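# Slide out the tray of the unbanded slide box

## Task

Push the inner tray of the slide box that has no band out of its sleeve so several centimetres of it stick out, and leave it like that; if it sticks out less than that at the end, more exposure scores better. The banded slide box must finish upright with its tray fully closed, otherwise the task fails.

## Robot and tools

Robot: two arms, left_arm and right_arm, each ending in a two-finger gripper. The scene frame has its origin at table-top height, midway between the nominal arm bases; +x points out over the table, +z up, and left_arm sits on the +y side (arm names do not match image sides). Real bases are offset from nominal; only a BASES line gives calibrated places. A gripper's fingers point along its own +z and open/close along its own y. end_effector_position is the point between the finger pads, just behind the tips. Reported positions and orientations can be off by a few centimetres, more at long reach.

Row format (used by execute_actions and move): 16 plain numbers always, both arms, even if one is idle: left x, y, z, qw, qx, qy, qz, opening, then right x, y, z, qw, qx, qy, qz, opening. x, y, z are an absolute gripper position in metres in the scene frame; the quaternion is an absolute orientation, w first, same frame. opening runs -1 (closed, 0 mm gap) to +1 (open, about 87 mm); 0.5 is about 69 mm, 0 about 43 mm, -0.5 about 18 mm. Openings between set finger position proportionally.

execute_actions(actions, cameras): actions is a list of actions; each action is a table of up to 15 rows, one row per 1/30 s step, the last row held for the remaining of its 15 steps (0.5 s). An empty list just returns state and images. An action is refused for both arms if any target lies more than 0.6 m from that gripper's current position along any of the gripper's own axes; the whole call is refused if the first action fails that against the last reported state, or any action is malformed. cameras: list of names (cam_high, cam_low, cam_left_wrist, cam_right_wrist); omitted, null or ["all"] gives all, [] gives none; an unknown name invalidates the call.

move(target, speed, blend, opening_speed, blocking, cameras): target is one 16-number row or a list of up to 15 rows (no 0.6 m limit); each gripper follows a straight path from its Hand target to these absolute poses, turning the short way. speed in m/s, 0.002 to 2.9, default 0.25 (rotation up to twice that in rad/s), one number or one per target. blend in metres rounds corners at intermediate targets; 0 stops at each. opening_speed, 0.2 or more per second on the -1..+1 scale, ramps openings. Total path time is capped at 10 s. The first target's opening is sent at the start; later targets' openings are applied on arrival after everything rests. blocking=false returns after about 0.5 s while the move continues; a new move replaces a running one. Paths do not avoid obstacles or the other arm; avoid paths passing close to an arm's own base (shoulder posture may flip). Faster moves lag and stray more and hit harder; targets far past a contact press harder. The result adds a move: line with the ending (done, off_target, moving, held, fault) and limits (paced = pose clipped, held = steps withheld). done means at rest within 10 mm and 2 degrees; neither done nor off_target says whether anything is touched.

wait(seconds 0 to 10): let the scene run holding commands; returns early if a running move ends. stop(): brakes a running move. zoom_image(camera, region [x0, y0, x1, y1] pixels, top-left origin, max 504x504): closer view of a camera's latest image. Images are 896x504. finished_scene(scene 1 or 2): ends the scene irrevocably; scene 1 is practice and may be skipped, scene 2 counts. Later calls in the same reply run in the next scene.

Control behaviour: each step the commanded orientation is clipped to within 40 degrees of the measured one; one action may not reach the target, and afterwards the arm holds its Hand target, so resend the remainder. To keep an orientation, resend the same quaternion rather than the drifted reported one. To keep an idle arm still, resend the same full pose from before it stopped plus its opening. Sending 0 as opening is a real command; to leave a gripper alone resend its Tool commands value. Friction and weight may leave the gripper low, short or tilted; small moves may not happen or go sideways, so check pose after each move.

Result lines: end_effector_position/quat per arm, Hand target, Tool commands, grip_measured (same scale as opening; up to about 0.043 error), Joint positions (gripper last, 0 closed to 1 open), Joint velocities ("within noise" means still), Joint torques (offsets, noise; joints 1-3 wrap at ±28 N m), step readings of positions for execute_actions. To grip, command about 0.04 below grip_measured at first contact. Joint ranges: waist -2.618..3.054, shoulder 0..3.142, elbow 0..3.142 (straight 2.901), wrist pitch -1.571..1.571, wrist yaw -1.571..1.571, wrist roll -2.094..2.094.

Avoid: dropping or knocking anything off the table, tipping or opening the banded box, slams, hard hits or very hard pushes, arm-to-arm contact (closing on the other gripper counts), and overheating: holding loads, stretched arms or pushing at unreachable poses heat motors; MOTOR HOT appears at 75 °C, a fold-up fault at 90 °C, collapse at 100 °C. Loose objects may get brief outside pushes. Thinking time advances the simulation.

Each tool is called after "Request:" as name([rows], argument=value, ...), one row to a line, values as JSON.

## Session

Request:
execute_actions(actions=[])

Scene clock: 0.00 s.
left_arm: end_effector_position=(+0.3307, +0.1846, +0.2158) grip_measured=+0.984 end_effector_quat_wxyz=(+0.591, -0.028, +0.789, -0.166) | right_arm: end_effector_position=(+0.3340, -0.2532, +0.2255) grip_measured=+1.000 end_effector_quat_wxyz=(+0.544, +0.082, +0.835, +0.028)
Joint positions: left_arm=[-0.499 0.859 0.45 0.15 -0.283 -0.384 0.992] | right_arm=[0.031 1.177 0.884 -0.127 0.056 0.175 1]
Joint velocities: within noise
Joint torques (N m): no reading
Heat: left arm: 24 °C; right arm: 32 °C.
Hand target: left_arm +0.3320, +0.1844, +0.2212; +0.595, -0.030, +0.785, -0.168 | right_arm +0.3370, -0.2531, +0.2372; +0.557, +0.082, +0.826, +0.030
Tool commands: left_gripper/opening=+1.0 right_gripper/opening=+1.0

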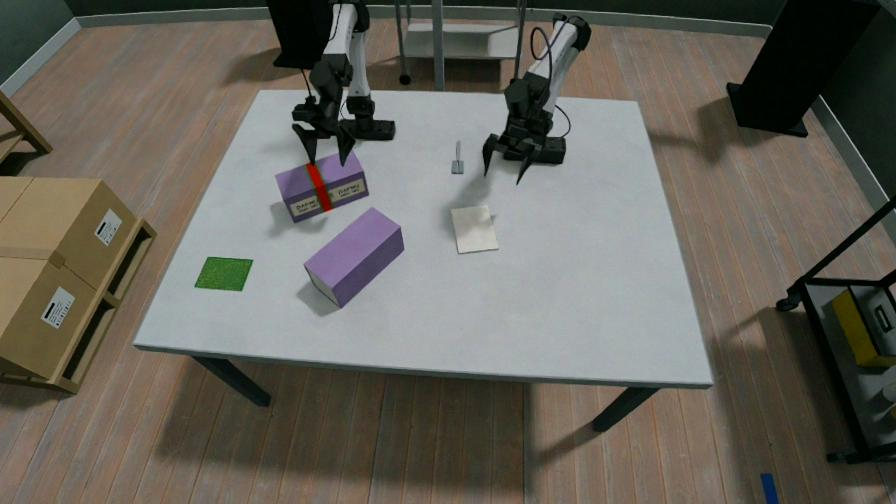

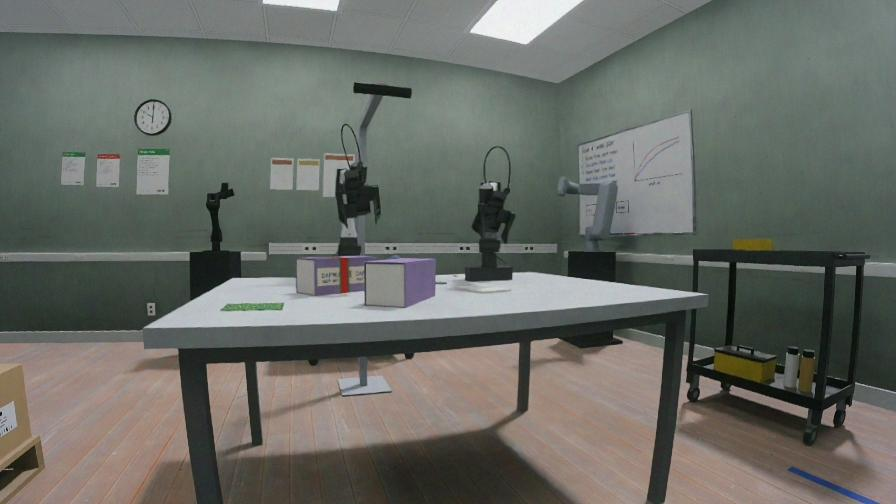

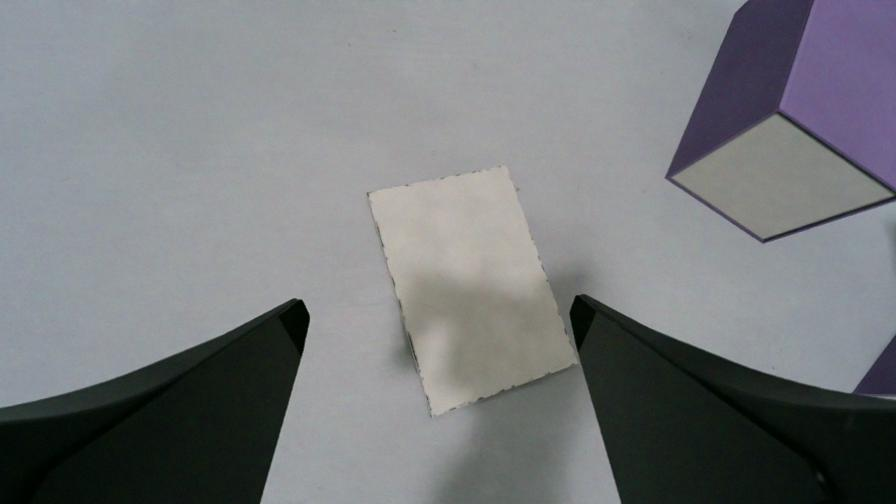

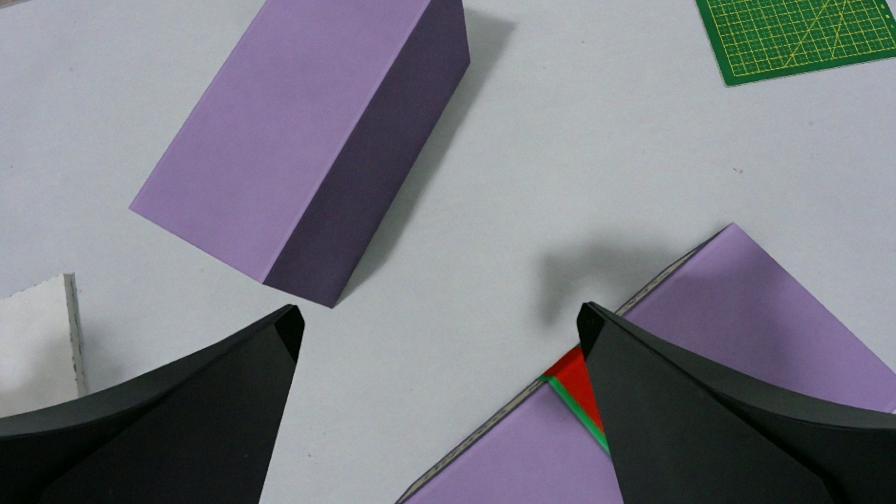

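Request:
zoom_image(camera="cam_high", region=[250, 130, 450, 330])

Request:
zoom_image(camera="cam_low", region=[280, 220, 460, 320])

Scaled by 2.520 from the camera's 896x504 image, which has a finer 1280x720 frame.

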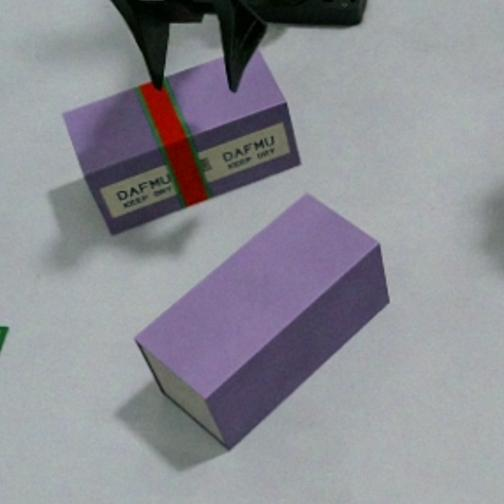

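Scaled by 2.800 from the camera's 896x504 image, which has a finer 1280x720 frame.

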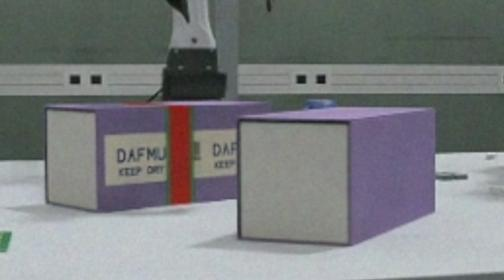

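Request:
move(target=[0.332,0.1844,0.2212,0.595,-0.03,0.785,-0.168,1,0.45,-0.12,0.28,0,0,1,0,1])

Scene clock: 66.27 s.
left_arm: end_effector_position=(+0.3307, +0.1846, +0.2158) grip_measured=+0.984 end_effector_quat_wxyz=(+0.591, -0.028, +0.789, -0.166) | right_arm: end_effector_position=(+0.4424, -0.1256, +0.2690) grip_measured=+1.000 end_effector_quat_wxyz=(+0.306, +0.010, +0.949, +0.073)
Joint positions: left_arm=[-0.499 0.859 0.45 0.15 -0.283 -0.384 0.992] | right_arm=[0.26 2.339 2.834 -1.426 0.012 0.26 1]
Joint velocities: within noise
Joint torques (N m): left_arm=[0.13 -1.69 8.99 1.84 -0.01 -0.04] | right_arm=[-0.54 -9.66 7.32 1.93 -0.13 0.13]
Heat: left arm: 29 °C; right arm: 38 °C.
Hand target: left_arm +0.3320, +0.1844, +0.2213; +0.595, -0.030, +0.785, -0.168 | right_arm +0.4487, -0.1202, +0.2796; +0.327, +0.010, +0.941, +0.087
Off the commanded pose: left_arm 0.006 m, 1 deg | right_arm 0.014 m, 37 deg.
elbow stopped short (right arm): the move would have taken joint 3 (elbow) straighter than the controller allows.
move: off_target (right_arm)

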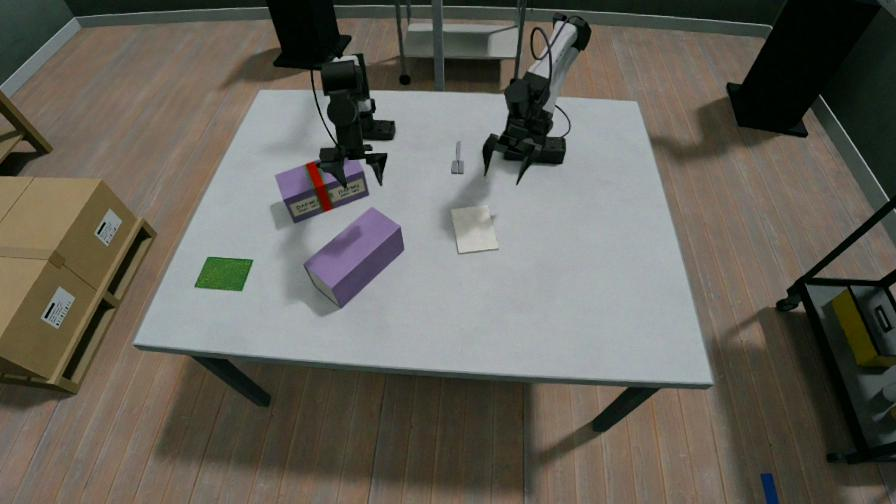

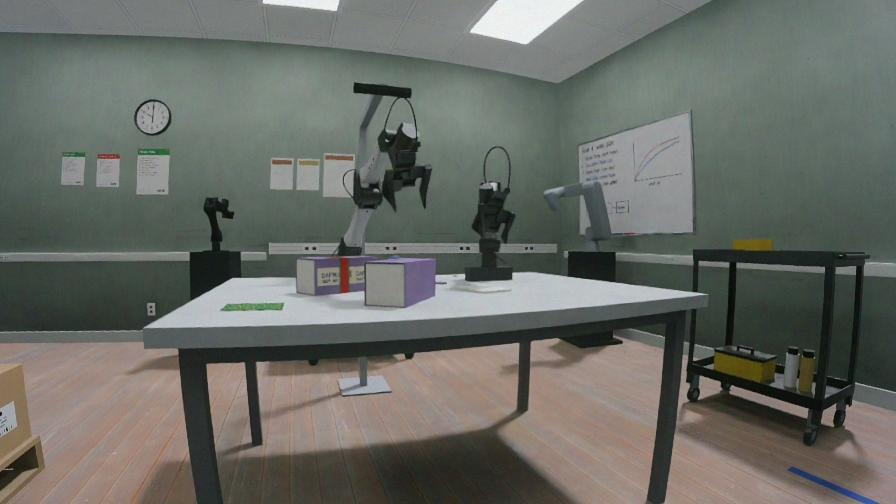

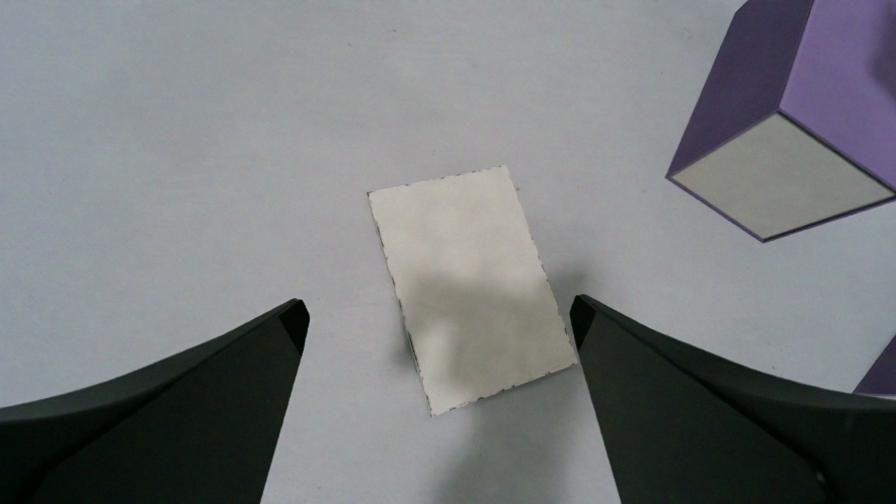

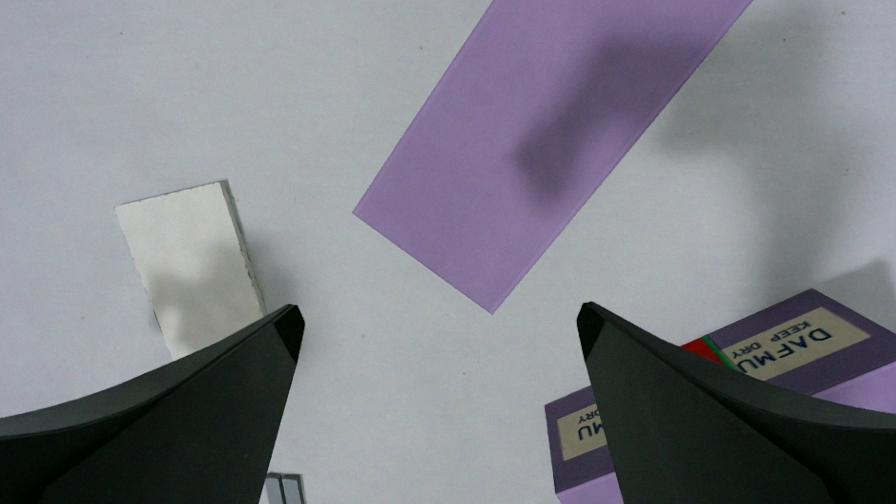

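Request:
move(target=[0.332,0.1844,0.2212,0.595,-0.03,0.785,-0.168,1,0.5,-0.12,0.27,0.31,0.0,0.95,0,1], cameras=["cam_high","cam_right_wrist"])

Request:
zoom_image(camera="cam_high", region=[250, 130, 450, 330])

Scene clock: 79.53 s.
left_arm: end_effector_position=(+0.3307, +0.1846, +0.2158) grip_measured=+0.984 end_effector_quat_wxyz=(+0.591, -0.028, +0.789, -0.166) | right_arm: end_effector_position=(+0.4922, -0.1216, +0.2553) grip_measured=+1.000 end_effector_quat_wxyz=(+0.371, -0.002, +0.928, +0.023)
Joint positions: left_arm=[-0.499 0.859 0.45 0.15 -0.283 -0.384 0.992] | right_arm=[0.291 2.413 2.834 -1.24 0.145 0.213 1]
Joint velocities: within noise
Joint torques (N m): left_arm=[0.14 -1.84 9.05 1.77 -0.02 -0.04] | right_arm=[-0.38 -10.69 7.68 2.07 0.22 -0.06]
Heat: left arm: 29 °C; right arm: 39 °C.
Hand target: left_arm +0.3320, +0.1844, +0.2213; +0.595, -0.030, +0.785, -0.168 | right_arm +0.4987, -0.1203, +0.2696; +0.398, -0.002, +0.917, +0.023
Off the commanded pose: left_arm 0.006 m, 1 deg | right_arm 0.017 m, 8 deg.
elbow stopped short (right arm): the move would have taken joint 3 (elbow) straighter than the controller allows.
move: off_target (right_arm)
Images, in order (width x height): cam_high 896x504, cam_right_wrist 896x504.

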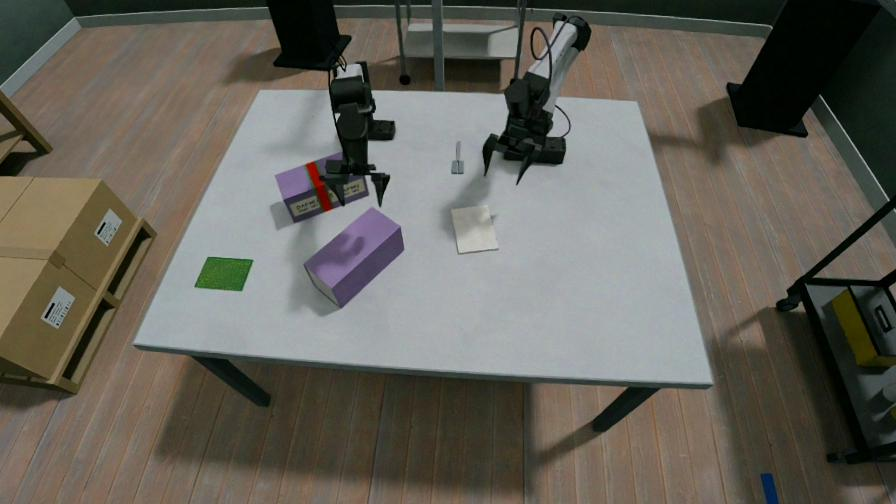

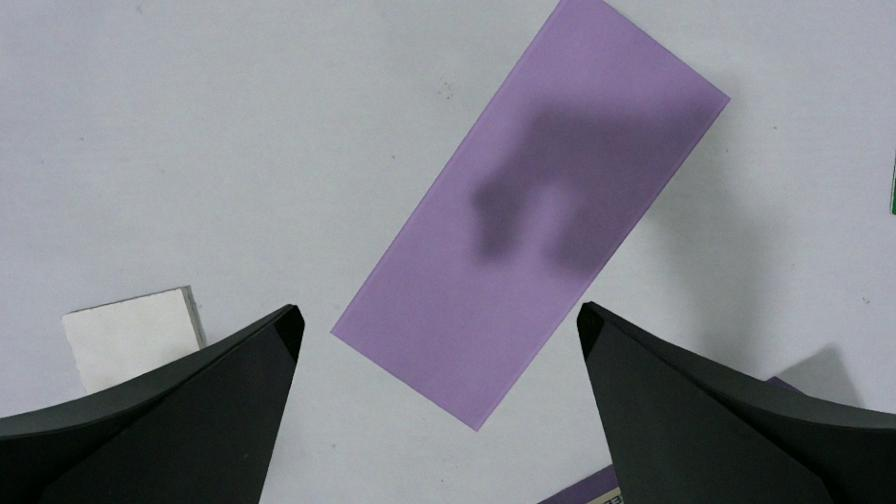

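Scaled by 2.520 from the camera's 896x504 image, which has a finer 1280x720 frame.

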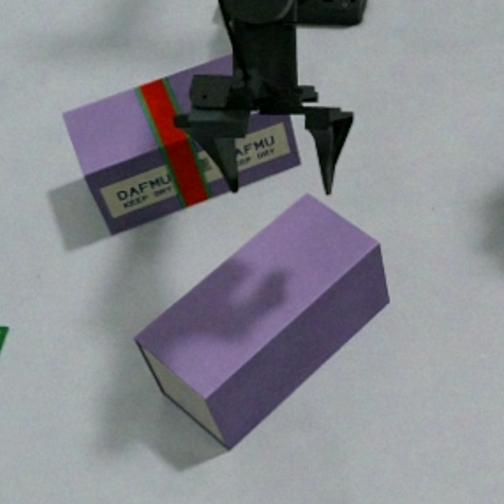

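Request:
move(target=[0.332,0.1844,0.2212,0.595,-0.03,0.785,-0.168,1,0.4987,-0.06,0.25,0.44,-0.002,0.898,0.023,1], cameras=["cam_high","cam_right_wrist"])

Request:
move(target=[0.332,0.1844,0.2212,0.595,-0.03,0.785,-0.168,1,0.4987,-0.12,0.25,0.44,-0.002,0.898,0.023,1], cameras=["cam_high","cam_right_wrist"])

Request:
move(target=[0.332,0.1844,0.2212,0.595,-0.03,0.785,-0.168,1,0.4987,-0.12,0.20,0.44,-0.002,0.898,0.023,1], cameras=["cam_high","cam_right_wrist"])

Scene clock: 96.13 s.
left_arm: end_effector_position=(+0.3307, +0.1846, +0.2158) grip_measured=+0.984 end_effector_quat_wxyz=(+0.591, -0.028, +0.789, -0.166) | right_arm: end_effector_position=(+0.4973, -0.0550, +0.2308) grip_measured=+1.000 end_effector_quat_wxyz=(+0.418, -0.010, +0.908, +0.021)
Joint positions: left_arm=[-0.499 0.859 0.45 0.15 -0.283 -0.384 0.992] | right_arm=[0.431 2.266 2.387 -0.86 0.265 0.274 1]
Joint velocities: within noise
Joint torques (N m): left_arm=[-0.02 -1.76 9.13 1.76 -0.04 -0.02] | right_arm=[-1.1 -13.74 4.68 2.18 0.2 0.03]
Heat: left arm: 30 °C; right arm: 40 °C.
Hand target: left_arm +0.3320, +0.1844, +0.2213; +0.595, -0.030, +0.785, -0.168 | right_arm +0.4984, -0.0601, +0.2500; +0.439, -0.002, +0.898, +0.023
Off the commanded pose: left_arm 0.006 m, 1 deg | right_arm 0.020 m, 3 deg.
move: off_target (right_arm)
Images, in order (width x height): cam_high 896x504, cam_right_wrist 896x504.

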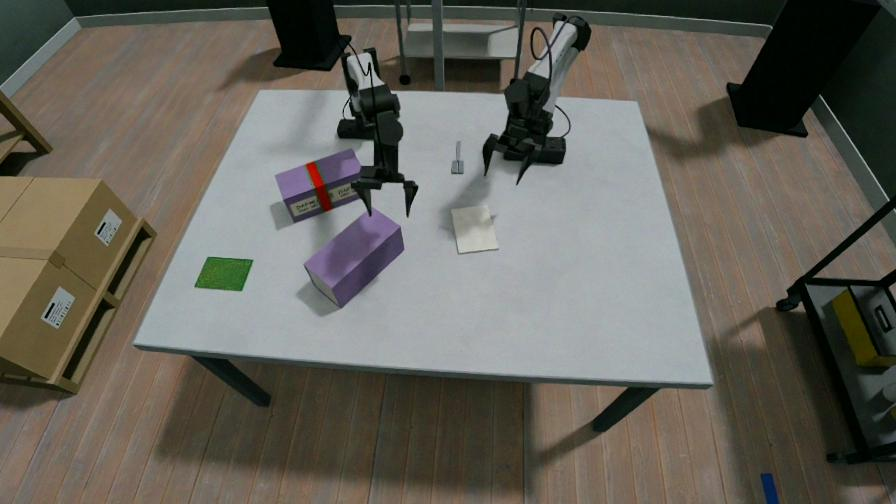

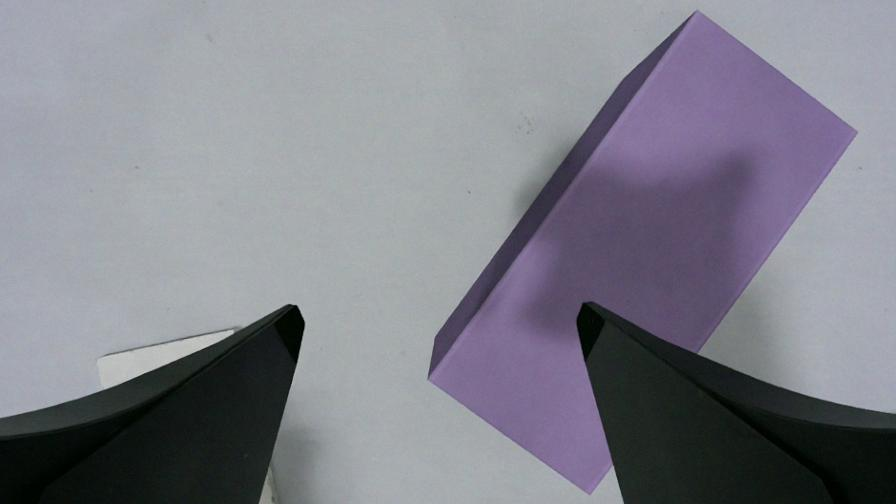

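Scene clock: 97.33 s.
left_arm: end_effector_position=(+0.3307, +0.1846, +0.2158) grip_measured=+0.984 end_effector_quat_wxyz=(+0.591, -0.028, +0.789, -0.166) | right_arm: end_effector_position=(+0.5002, -0.1247, +0.2282) grip_measured=+1.000 end_effector_quat_wxyz=(+0.417, +0.003, +0.909, +0.010)
Joint positions: left_arm=[-0.499 0.859 0.45 0.15 -0.283 -0.384 0.992] | right_arm=[0.299 2.139 2.166 -0.756 0.198 0.2 1]
Joint velocities: within noise
Joint torques (N m): left_arm=[0.05 -1.65 8.96 1.79 -0.03 -0.02] | right_arm=[-0.31 -13.49 5.14 2.22 -0.08 -0.02]
Heat: left arm: 30 °C; right arm: 40 °C.
Hand target: left_arm +0.3320, +0.1844, +0.2213; +0.595, -0.030, +0.785, -0.168 | right_arm +0.4983, -0.1201, +0.2500; +0.439, -0.002, +0.898, +0.023
Off the commanded pose: left_arm 0.006 m, 1 deg | right_arm 0.022 m, 3 deg.
move: off_target (right_arm)
Images, in order (width x height): cam_high 896x504, cam_right_wrist 896x504.

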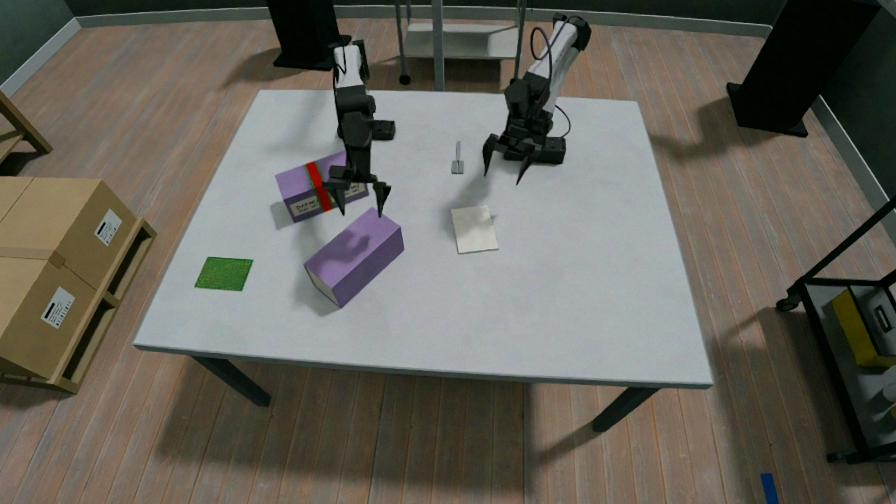

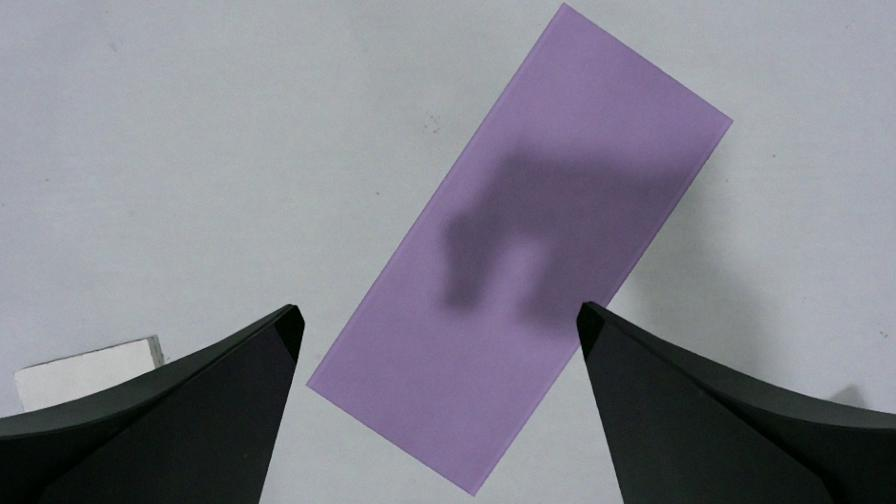

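Scene clock: 98.50 s.
left_arm: end_effector_position=(+0.3307, +0.1846, +0.2158) grip_measured=+0.984 end_effector_quat_wxyz=(+0.591, -0.028, +0.789, -0.166) | right_arm: end_effector_position=(+0.4977, -0.1252, +0.1759) grip_measured=+1.000 end_effector_quat_wxyz=(+0.414, +0.002, +0.910, +0.009)
Joint positions: left_arm=[-0.499 0.859 0.45 0.15 -0.283 -0.384 0.992] | right_arm=[0.299 2.094 1.889 -0.53 0.197 0.2 1]
Joint velocities: within noise
Joint torques (N m): left_arm=[0.16 -1.57 9.1 1.77 -0.02 -0.01] | right_arm=[-0.31 -13.35 5.82 2.21 -0.07 -0.04]
Heat: left arm: 30 °C; right arm: 40 °C.
Hand target: left_arm +0.3320, +0.1844, +0.2213; +0.595, -0.030, +0.785, -0.168 | right_arm +0.4983, -0.1201, +0.1999; +0.440, -0.002, +0.898, +0.023
Off the commanded pose: left_arm 0.006 m, 1 deg | right_arm 0.025 m, 4 deg.
move: off_target (right_arm)
Images, in order (width x height): cam_high 896x504, cam_right_wrist 896x504.

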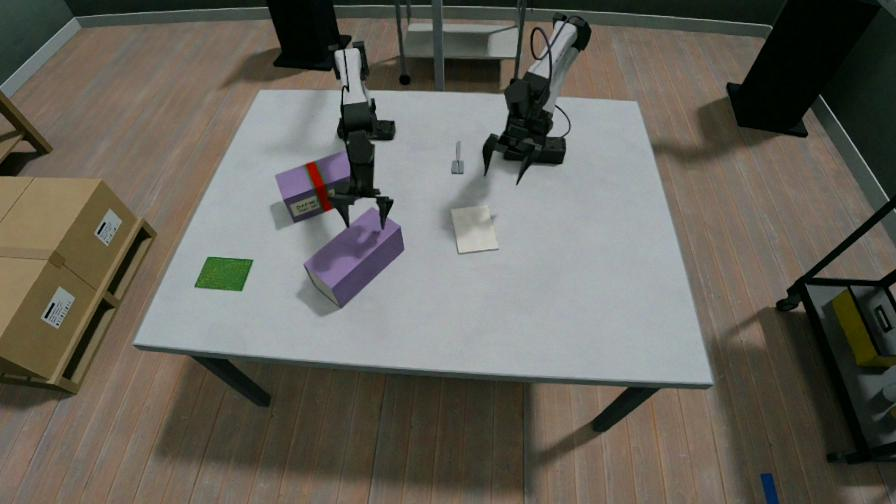

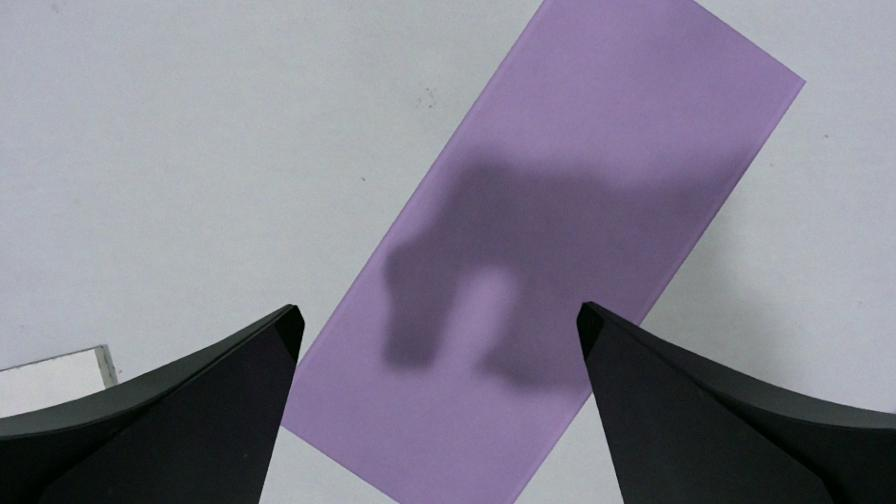

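Request:
move([
  [0.28,0.03,0.2,0.512,0.254,0.804,-0.161,-1,0.4987,-0.18,0.27,0.44,-0.002,0.898,0.023,1],
  [0.29,0.0,0.08,0.512,0.254,0.804,-0.161,-1,0.4987,-0.18,0.27,0.44,-0.002,0.898,0.023,1],
])

Scene clock: 145.73 s.
left_arm: end_effector_position=(+0.2926, -0.0022, +0.0896) grip_measured=-1.000 end_effector_quat_wxyz=(+0.516, +0.250, +0.801, -0.169) | right_arm: end_effector_position=(+0.4973, -0.1811, +0.2443) grip_measured=+1.000 end_effector_quat_wxyz=(+0.417, +0.001, +0.909, +0.015)
Joint positions: left_arm=[-0.998 1.667 0.576 0.636 -0.372 -0.191 0] | right_arm=[0.175 2.075 2.129 -0.768 0.094 0.118 1]
Joint velocities: within noise
Joint torques (N m): left_arm=[-0.79 -4.75 5.05 1.83 -0.19 -0.02] | right_arm=[-0.87 -11.32 9.24 1.89 -0.12 -0.04]
Heat: left arm: 31 °C; right arm: 51 °C.
Hand target: left_arm +0.2899, +0.0002, +0.0801; +0.512, +0.254, +0.804, -0.161 | right_arm +0.4980, -0.1801, +0.2697; +0.440, -0.002, +0.898, +0.023
Off the commanded pose: left_arm 0.010 m, 1 deg | right_arm 0.026 m, 3 deg.
move: off_target (right_arm)

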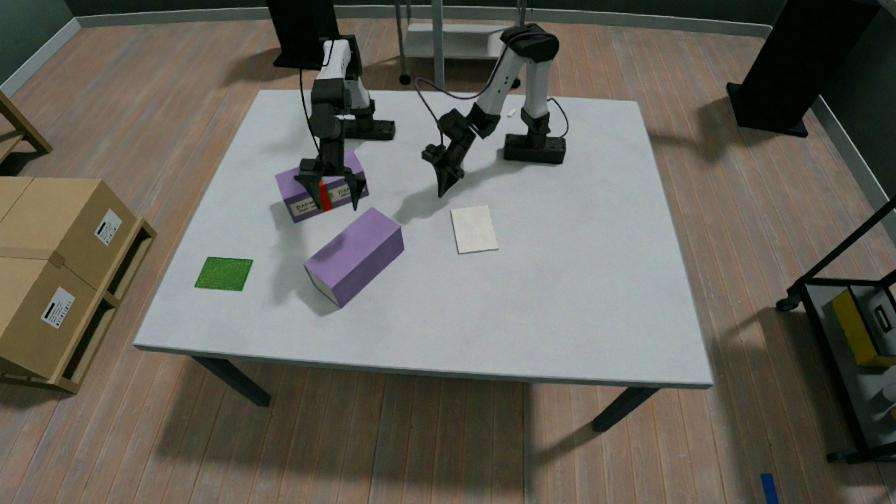

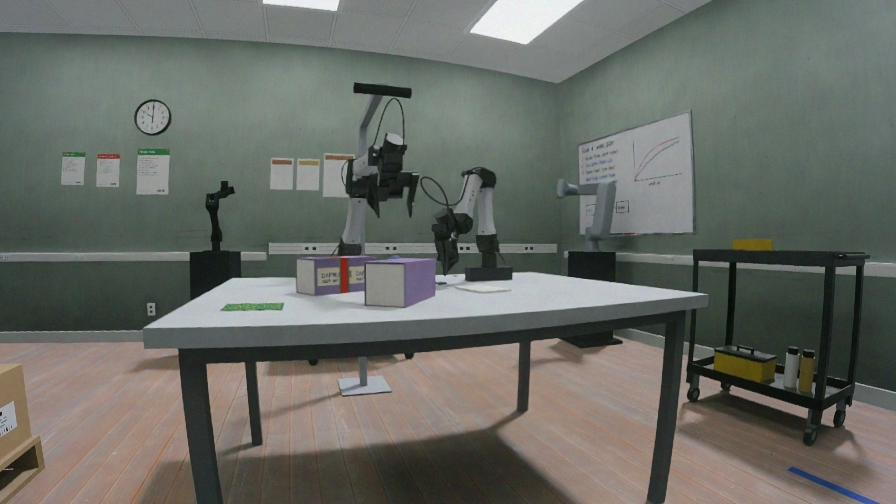

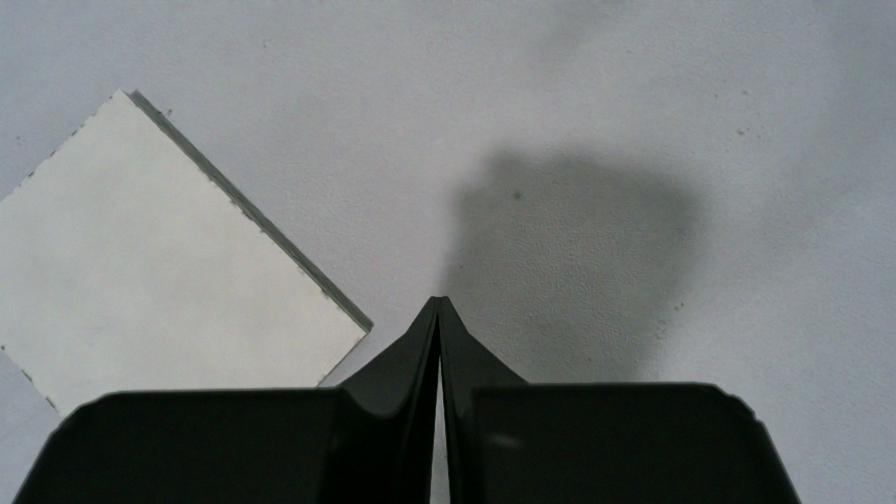

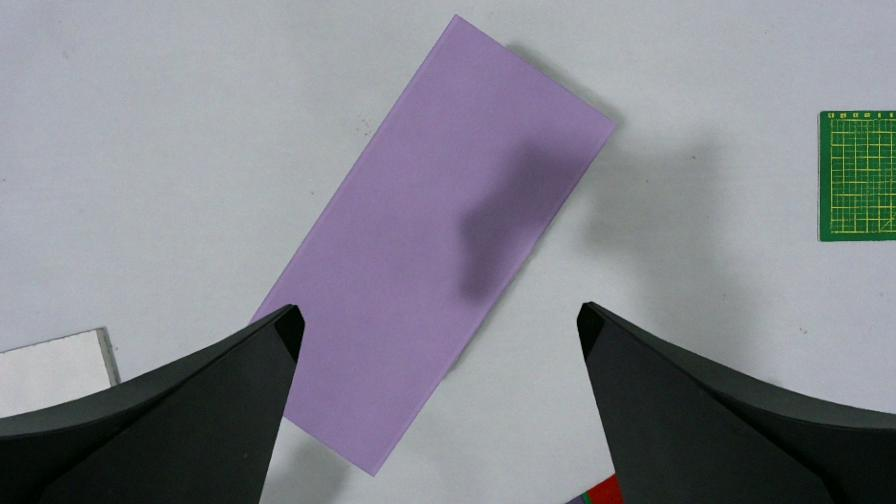

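Request:
move(target=[0.32,-0.07,0.05,0.512,0.254,0.804,-0.161,-1,0.4987,-0.18,0.27,0.44,-0.002,0.898,0.023,1], speed=0.15)

Request:
zoom_image(camera="cam_high", region=[300, 130, 500, 330])

Scene clock: 158.90 s.
left_arm: end_effector_position=(+0.3169, -0.0621, +0.0484) grip_measured=-1.000 end_effector_quat_wxyz=(+0.506, +0.261, +0.807, -0.158) | right_arm: end_effector_position=(+0.4972, -0.1810, +0.2442) grip_measured=+1.000 end_effector_quat_wxyz=(+0.417, +0.001, +0.909, +0.015)
Joint positions: left_arm=[-1.027 1.997 0.831 0.671 -0.396 -0.196 0] | right_arm=[0.175 2.075 2.129 -0.769 0.093 0.117 1]
Joint velocities: within noise
Joint torques (N m): left_arm=[-0.68 -7.9 7.97 1.74 -0.08 -0.12] | right_arm=[-0.88 -11.3 9.25 1.89 -0.11 -0.03]
Heat: left arm: 32 °C; right arm: 47 °C.
Hand target: left_arm +0.3198, -0.0697, +0.0501; +0.512, +0.254, +0.804, -0.161 | right_arm +0.4980, -0.1801, +0.2697; +0.440, -0.002, +0.898, +0.023
Off the commanded pose: left_arm 0.009 m, 1 deg | right_arm 0.026 m, 3 deg.
move: off_target (right_arm)

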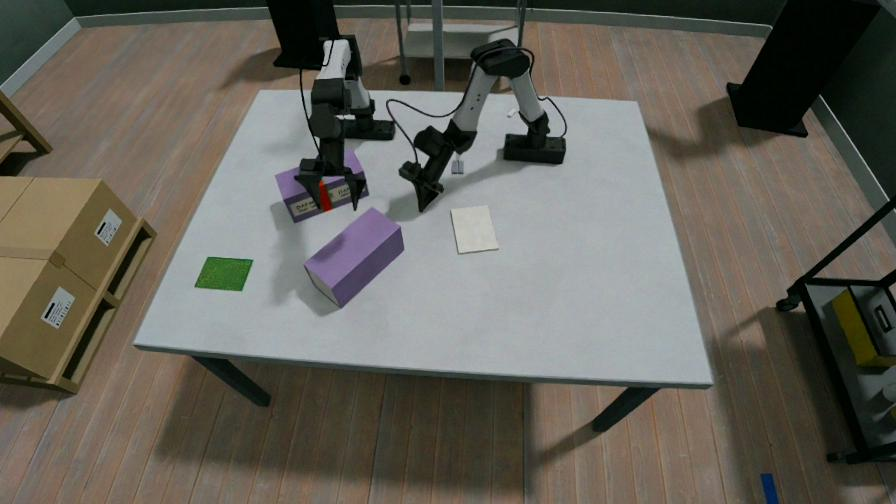

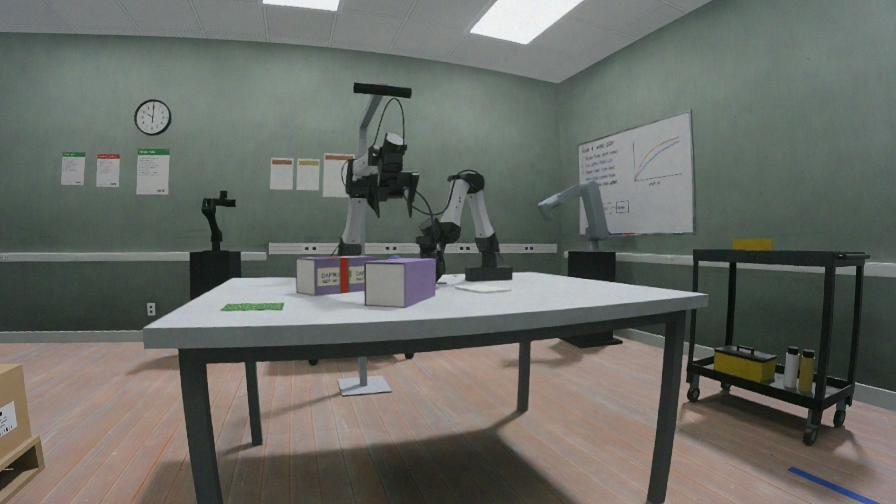

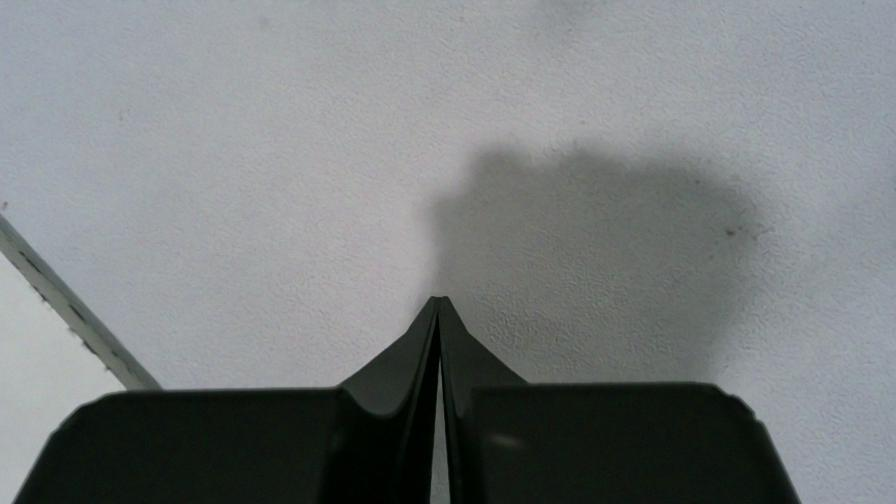

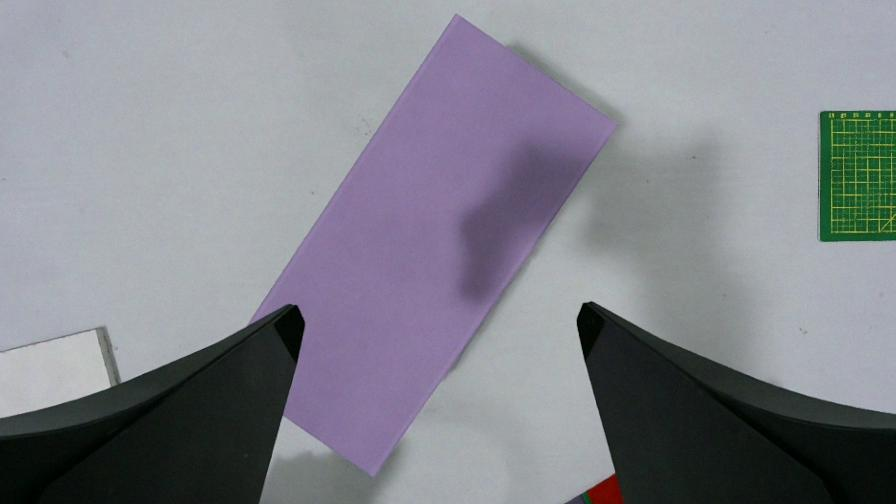

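Scaled by 2.520 from the camera's 896x504 image, which has a finer 1280x720 frame.

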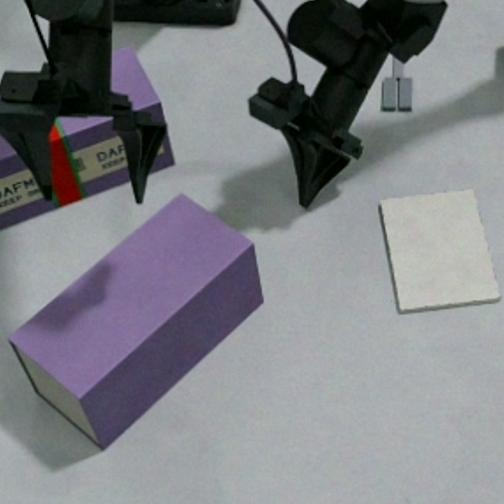

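Request:
move(target=[0.34,-0.135,0.05,0.512,0.254,0.804,-0.161,-1,0.4987,-0.18,0.27,0.44,-0.002,0.898,0.023,1], speed=0.15, cameras=["cam_high","cam_left_wrist","cam_right_wrist"])

Request:
zoom_image(camera="cam_high", region=[300, 130, 500, 330])

Scene clock: 173.97 s.
left_arm: end_effector_position=(+0.3390, -0.1296, +0.0545) grip_measured=-1.000 end_effector_quat_wxyz=(+0.513, +0.257, +0.803, -0.164) | right_arm: end_effector_position=(+0.4972, -0.1809, +0.2442) grip_measured=+1.000 end_effector_quat_wxyz=(+0.417, +0.001, +0.909, +0.015)
Joint positions: left_arm=[-1.06 2.167 1.148 0.539 -0.425 -0.212 0] | right_arm=[0.175 2.075 2.129 -0.769 0.093 0.117 1]
Joint velocities: within noise
Joint torques (N m): left_arm=[-0.53 -9.65 8.91 1.62 -0.14 -0.15] | right_arm=[-0.87 -11.3 9.24 1.89 -0.11 -0.03]
Heat: left arm: 32 °C; right arm: 46 °C.
Hand target: left_arm +0.3399, -0.1348, +0.0501; +0.512, +0.254, +0.804, -0.161 | right_arm +0.4980, -0.1801, +0.2698; +0.440, -0.002, +0.898, +0.023
Off the commanded pose: left_arm 0.007 m, 1 deg | right_arm 0.026 m, 3 deg.
move: off_target (right_arm)
Images, in order (width x height): cam_high 896x504, cam_left_wrist 896x504, cam_right_wrist 896x504.

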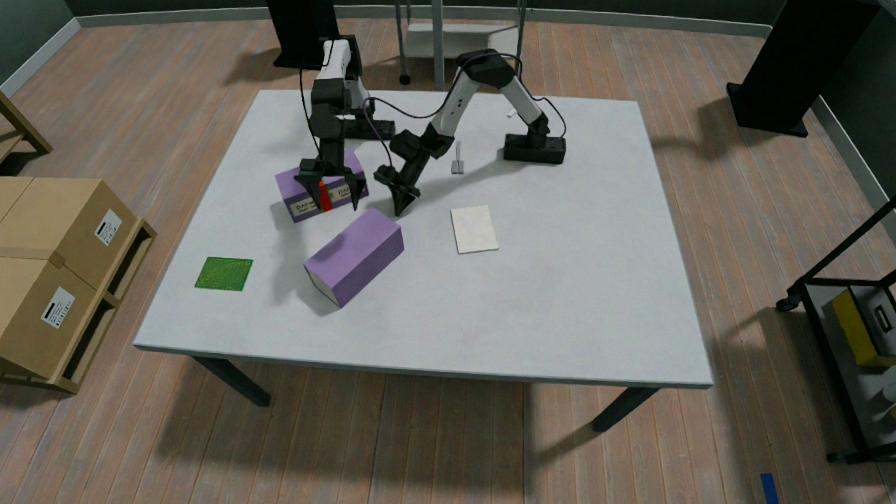

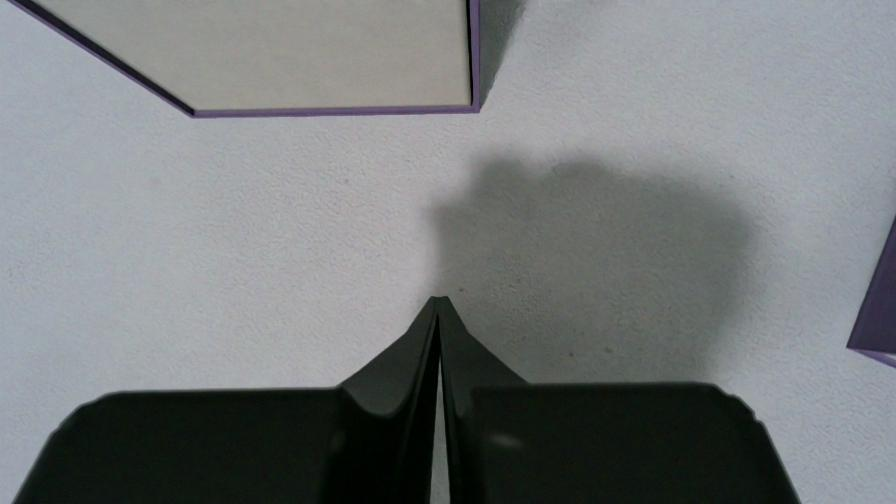

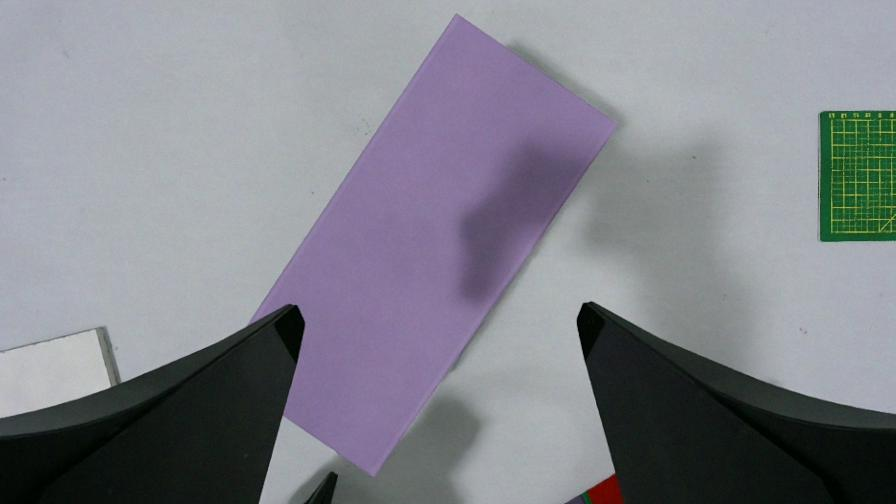

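Scaled by 2.520 from the camera's 896x504 image, which has a finer 1280x720 frame.

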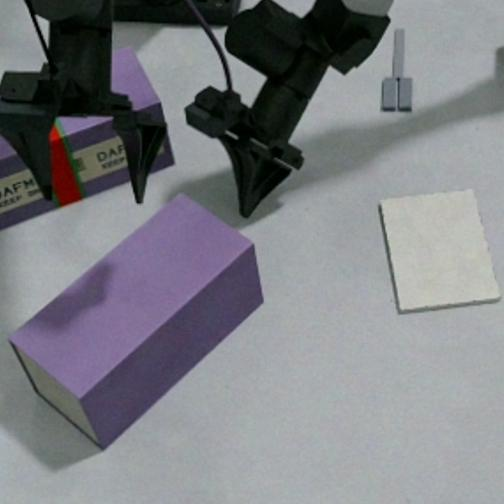

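Request:
move(target=[0.364,-0.103,0.045,0.512,0.254,0.804,-0.161,-1,0.4987,-0.18,0.27,0.44,-0.002,0.898,0.023,1], speed=0.15, cameras=["cam_high","cam_left_wrist","cam_right_wrist"])

Scene clock: 185.67 s.
left_arm: end_effector_position=(+0.3664, -0.1055, +0.0493) grip_measured=-1.000 end_effector_quat_wxyz=(+0.516, +0.248, +0.804, -0.162) | right_arm: end_effector_position=(+0.4972, -0.1809, +0.2442) grip_measured=+1.000 end_effector_quat_wxyz=(+0.417, +0.001, +0.909, +0.015)
Joint positions: left_arm=[-0.979 2.167 1.107 0.598 -0.37 -0.183 0] | right_arm=[0.175 2.075 2.129 -0.769 0.093 0.117 1]
Joint velocities: within noise
Joint torques (N m): left_arm=[0.43 -12.03 4.83 1.81 0.06 0.05] | right_arm=[-0.9 -11.32 9.22 1.89 -0.11 -0.02]
Heat: left arm: 31 °C; right arm: 45 °C.
Hand target: left_arm +0.3640, -0.1030, +0.0450; +0.512, +0.254, +0.805, -0.161 | right_arm +0.4980, -0.1801, +0.2698; +0.440, -0.002, +0.898, +0.023
Off the commanded pose: left_arm 0.006 m, 1 deg | right_arm 0.026 m, 3 deg.
move: off_target (right_arm)
Images, in order (width x height): cam_high 896x504, cam_left_wrist 896x504, cam_right_wrist 896x504.

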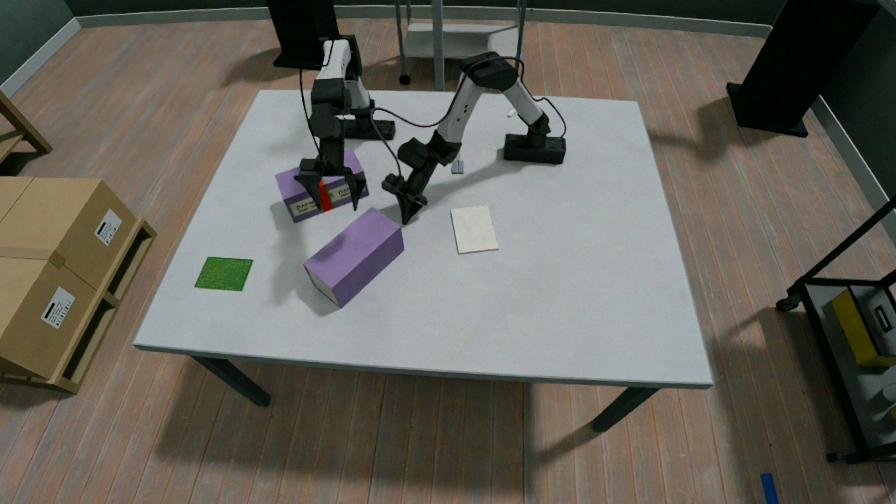

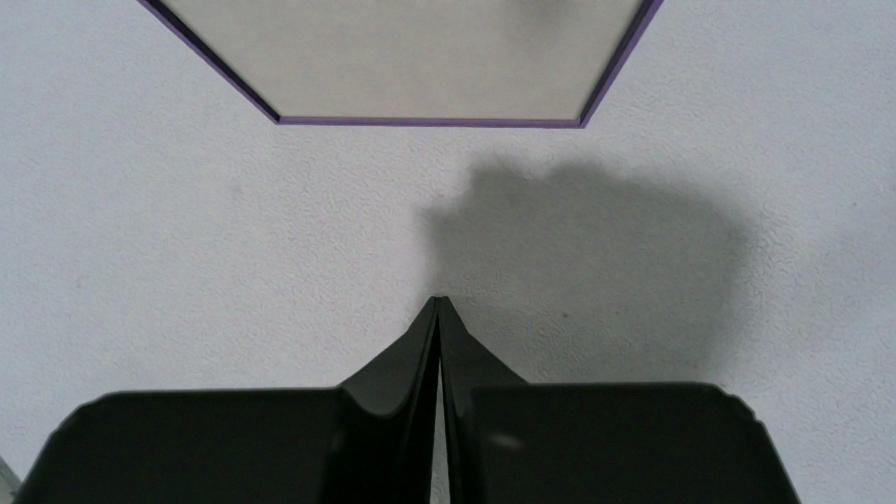

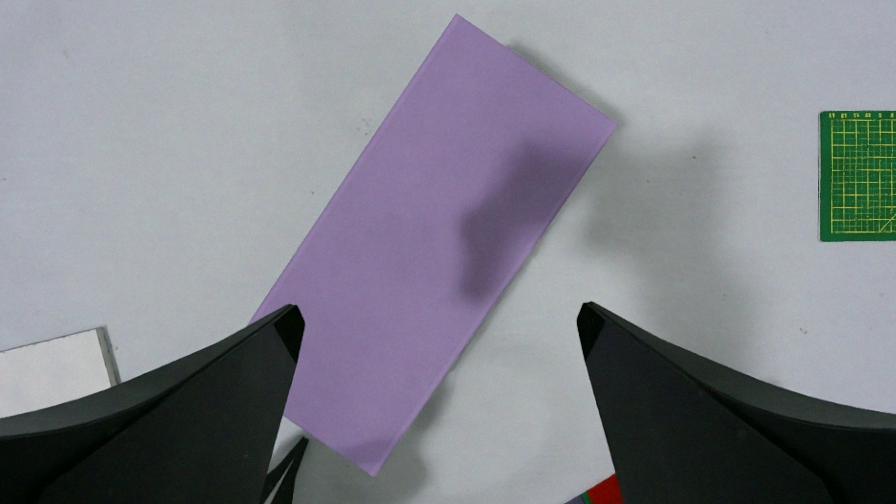

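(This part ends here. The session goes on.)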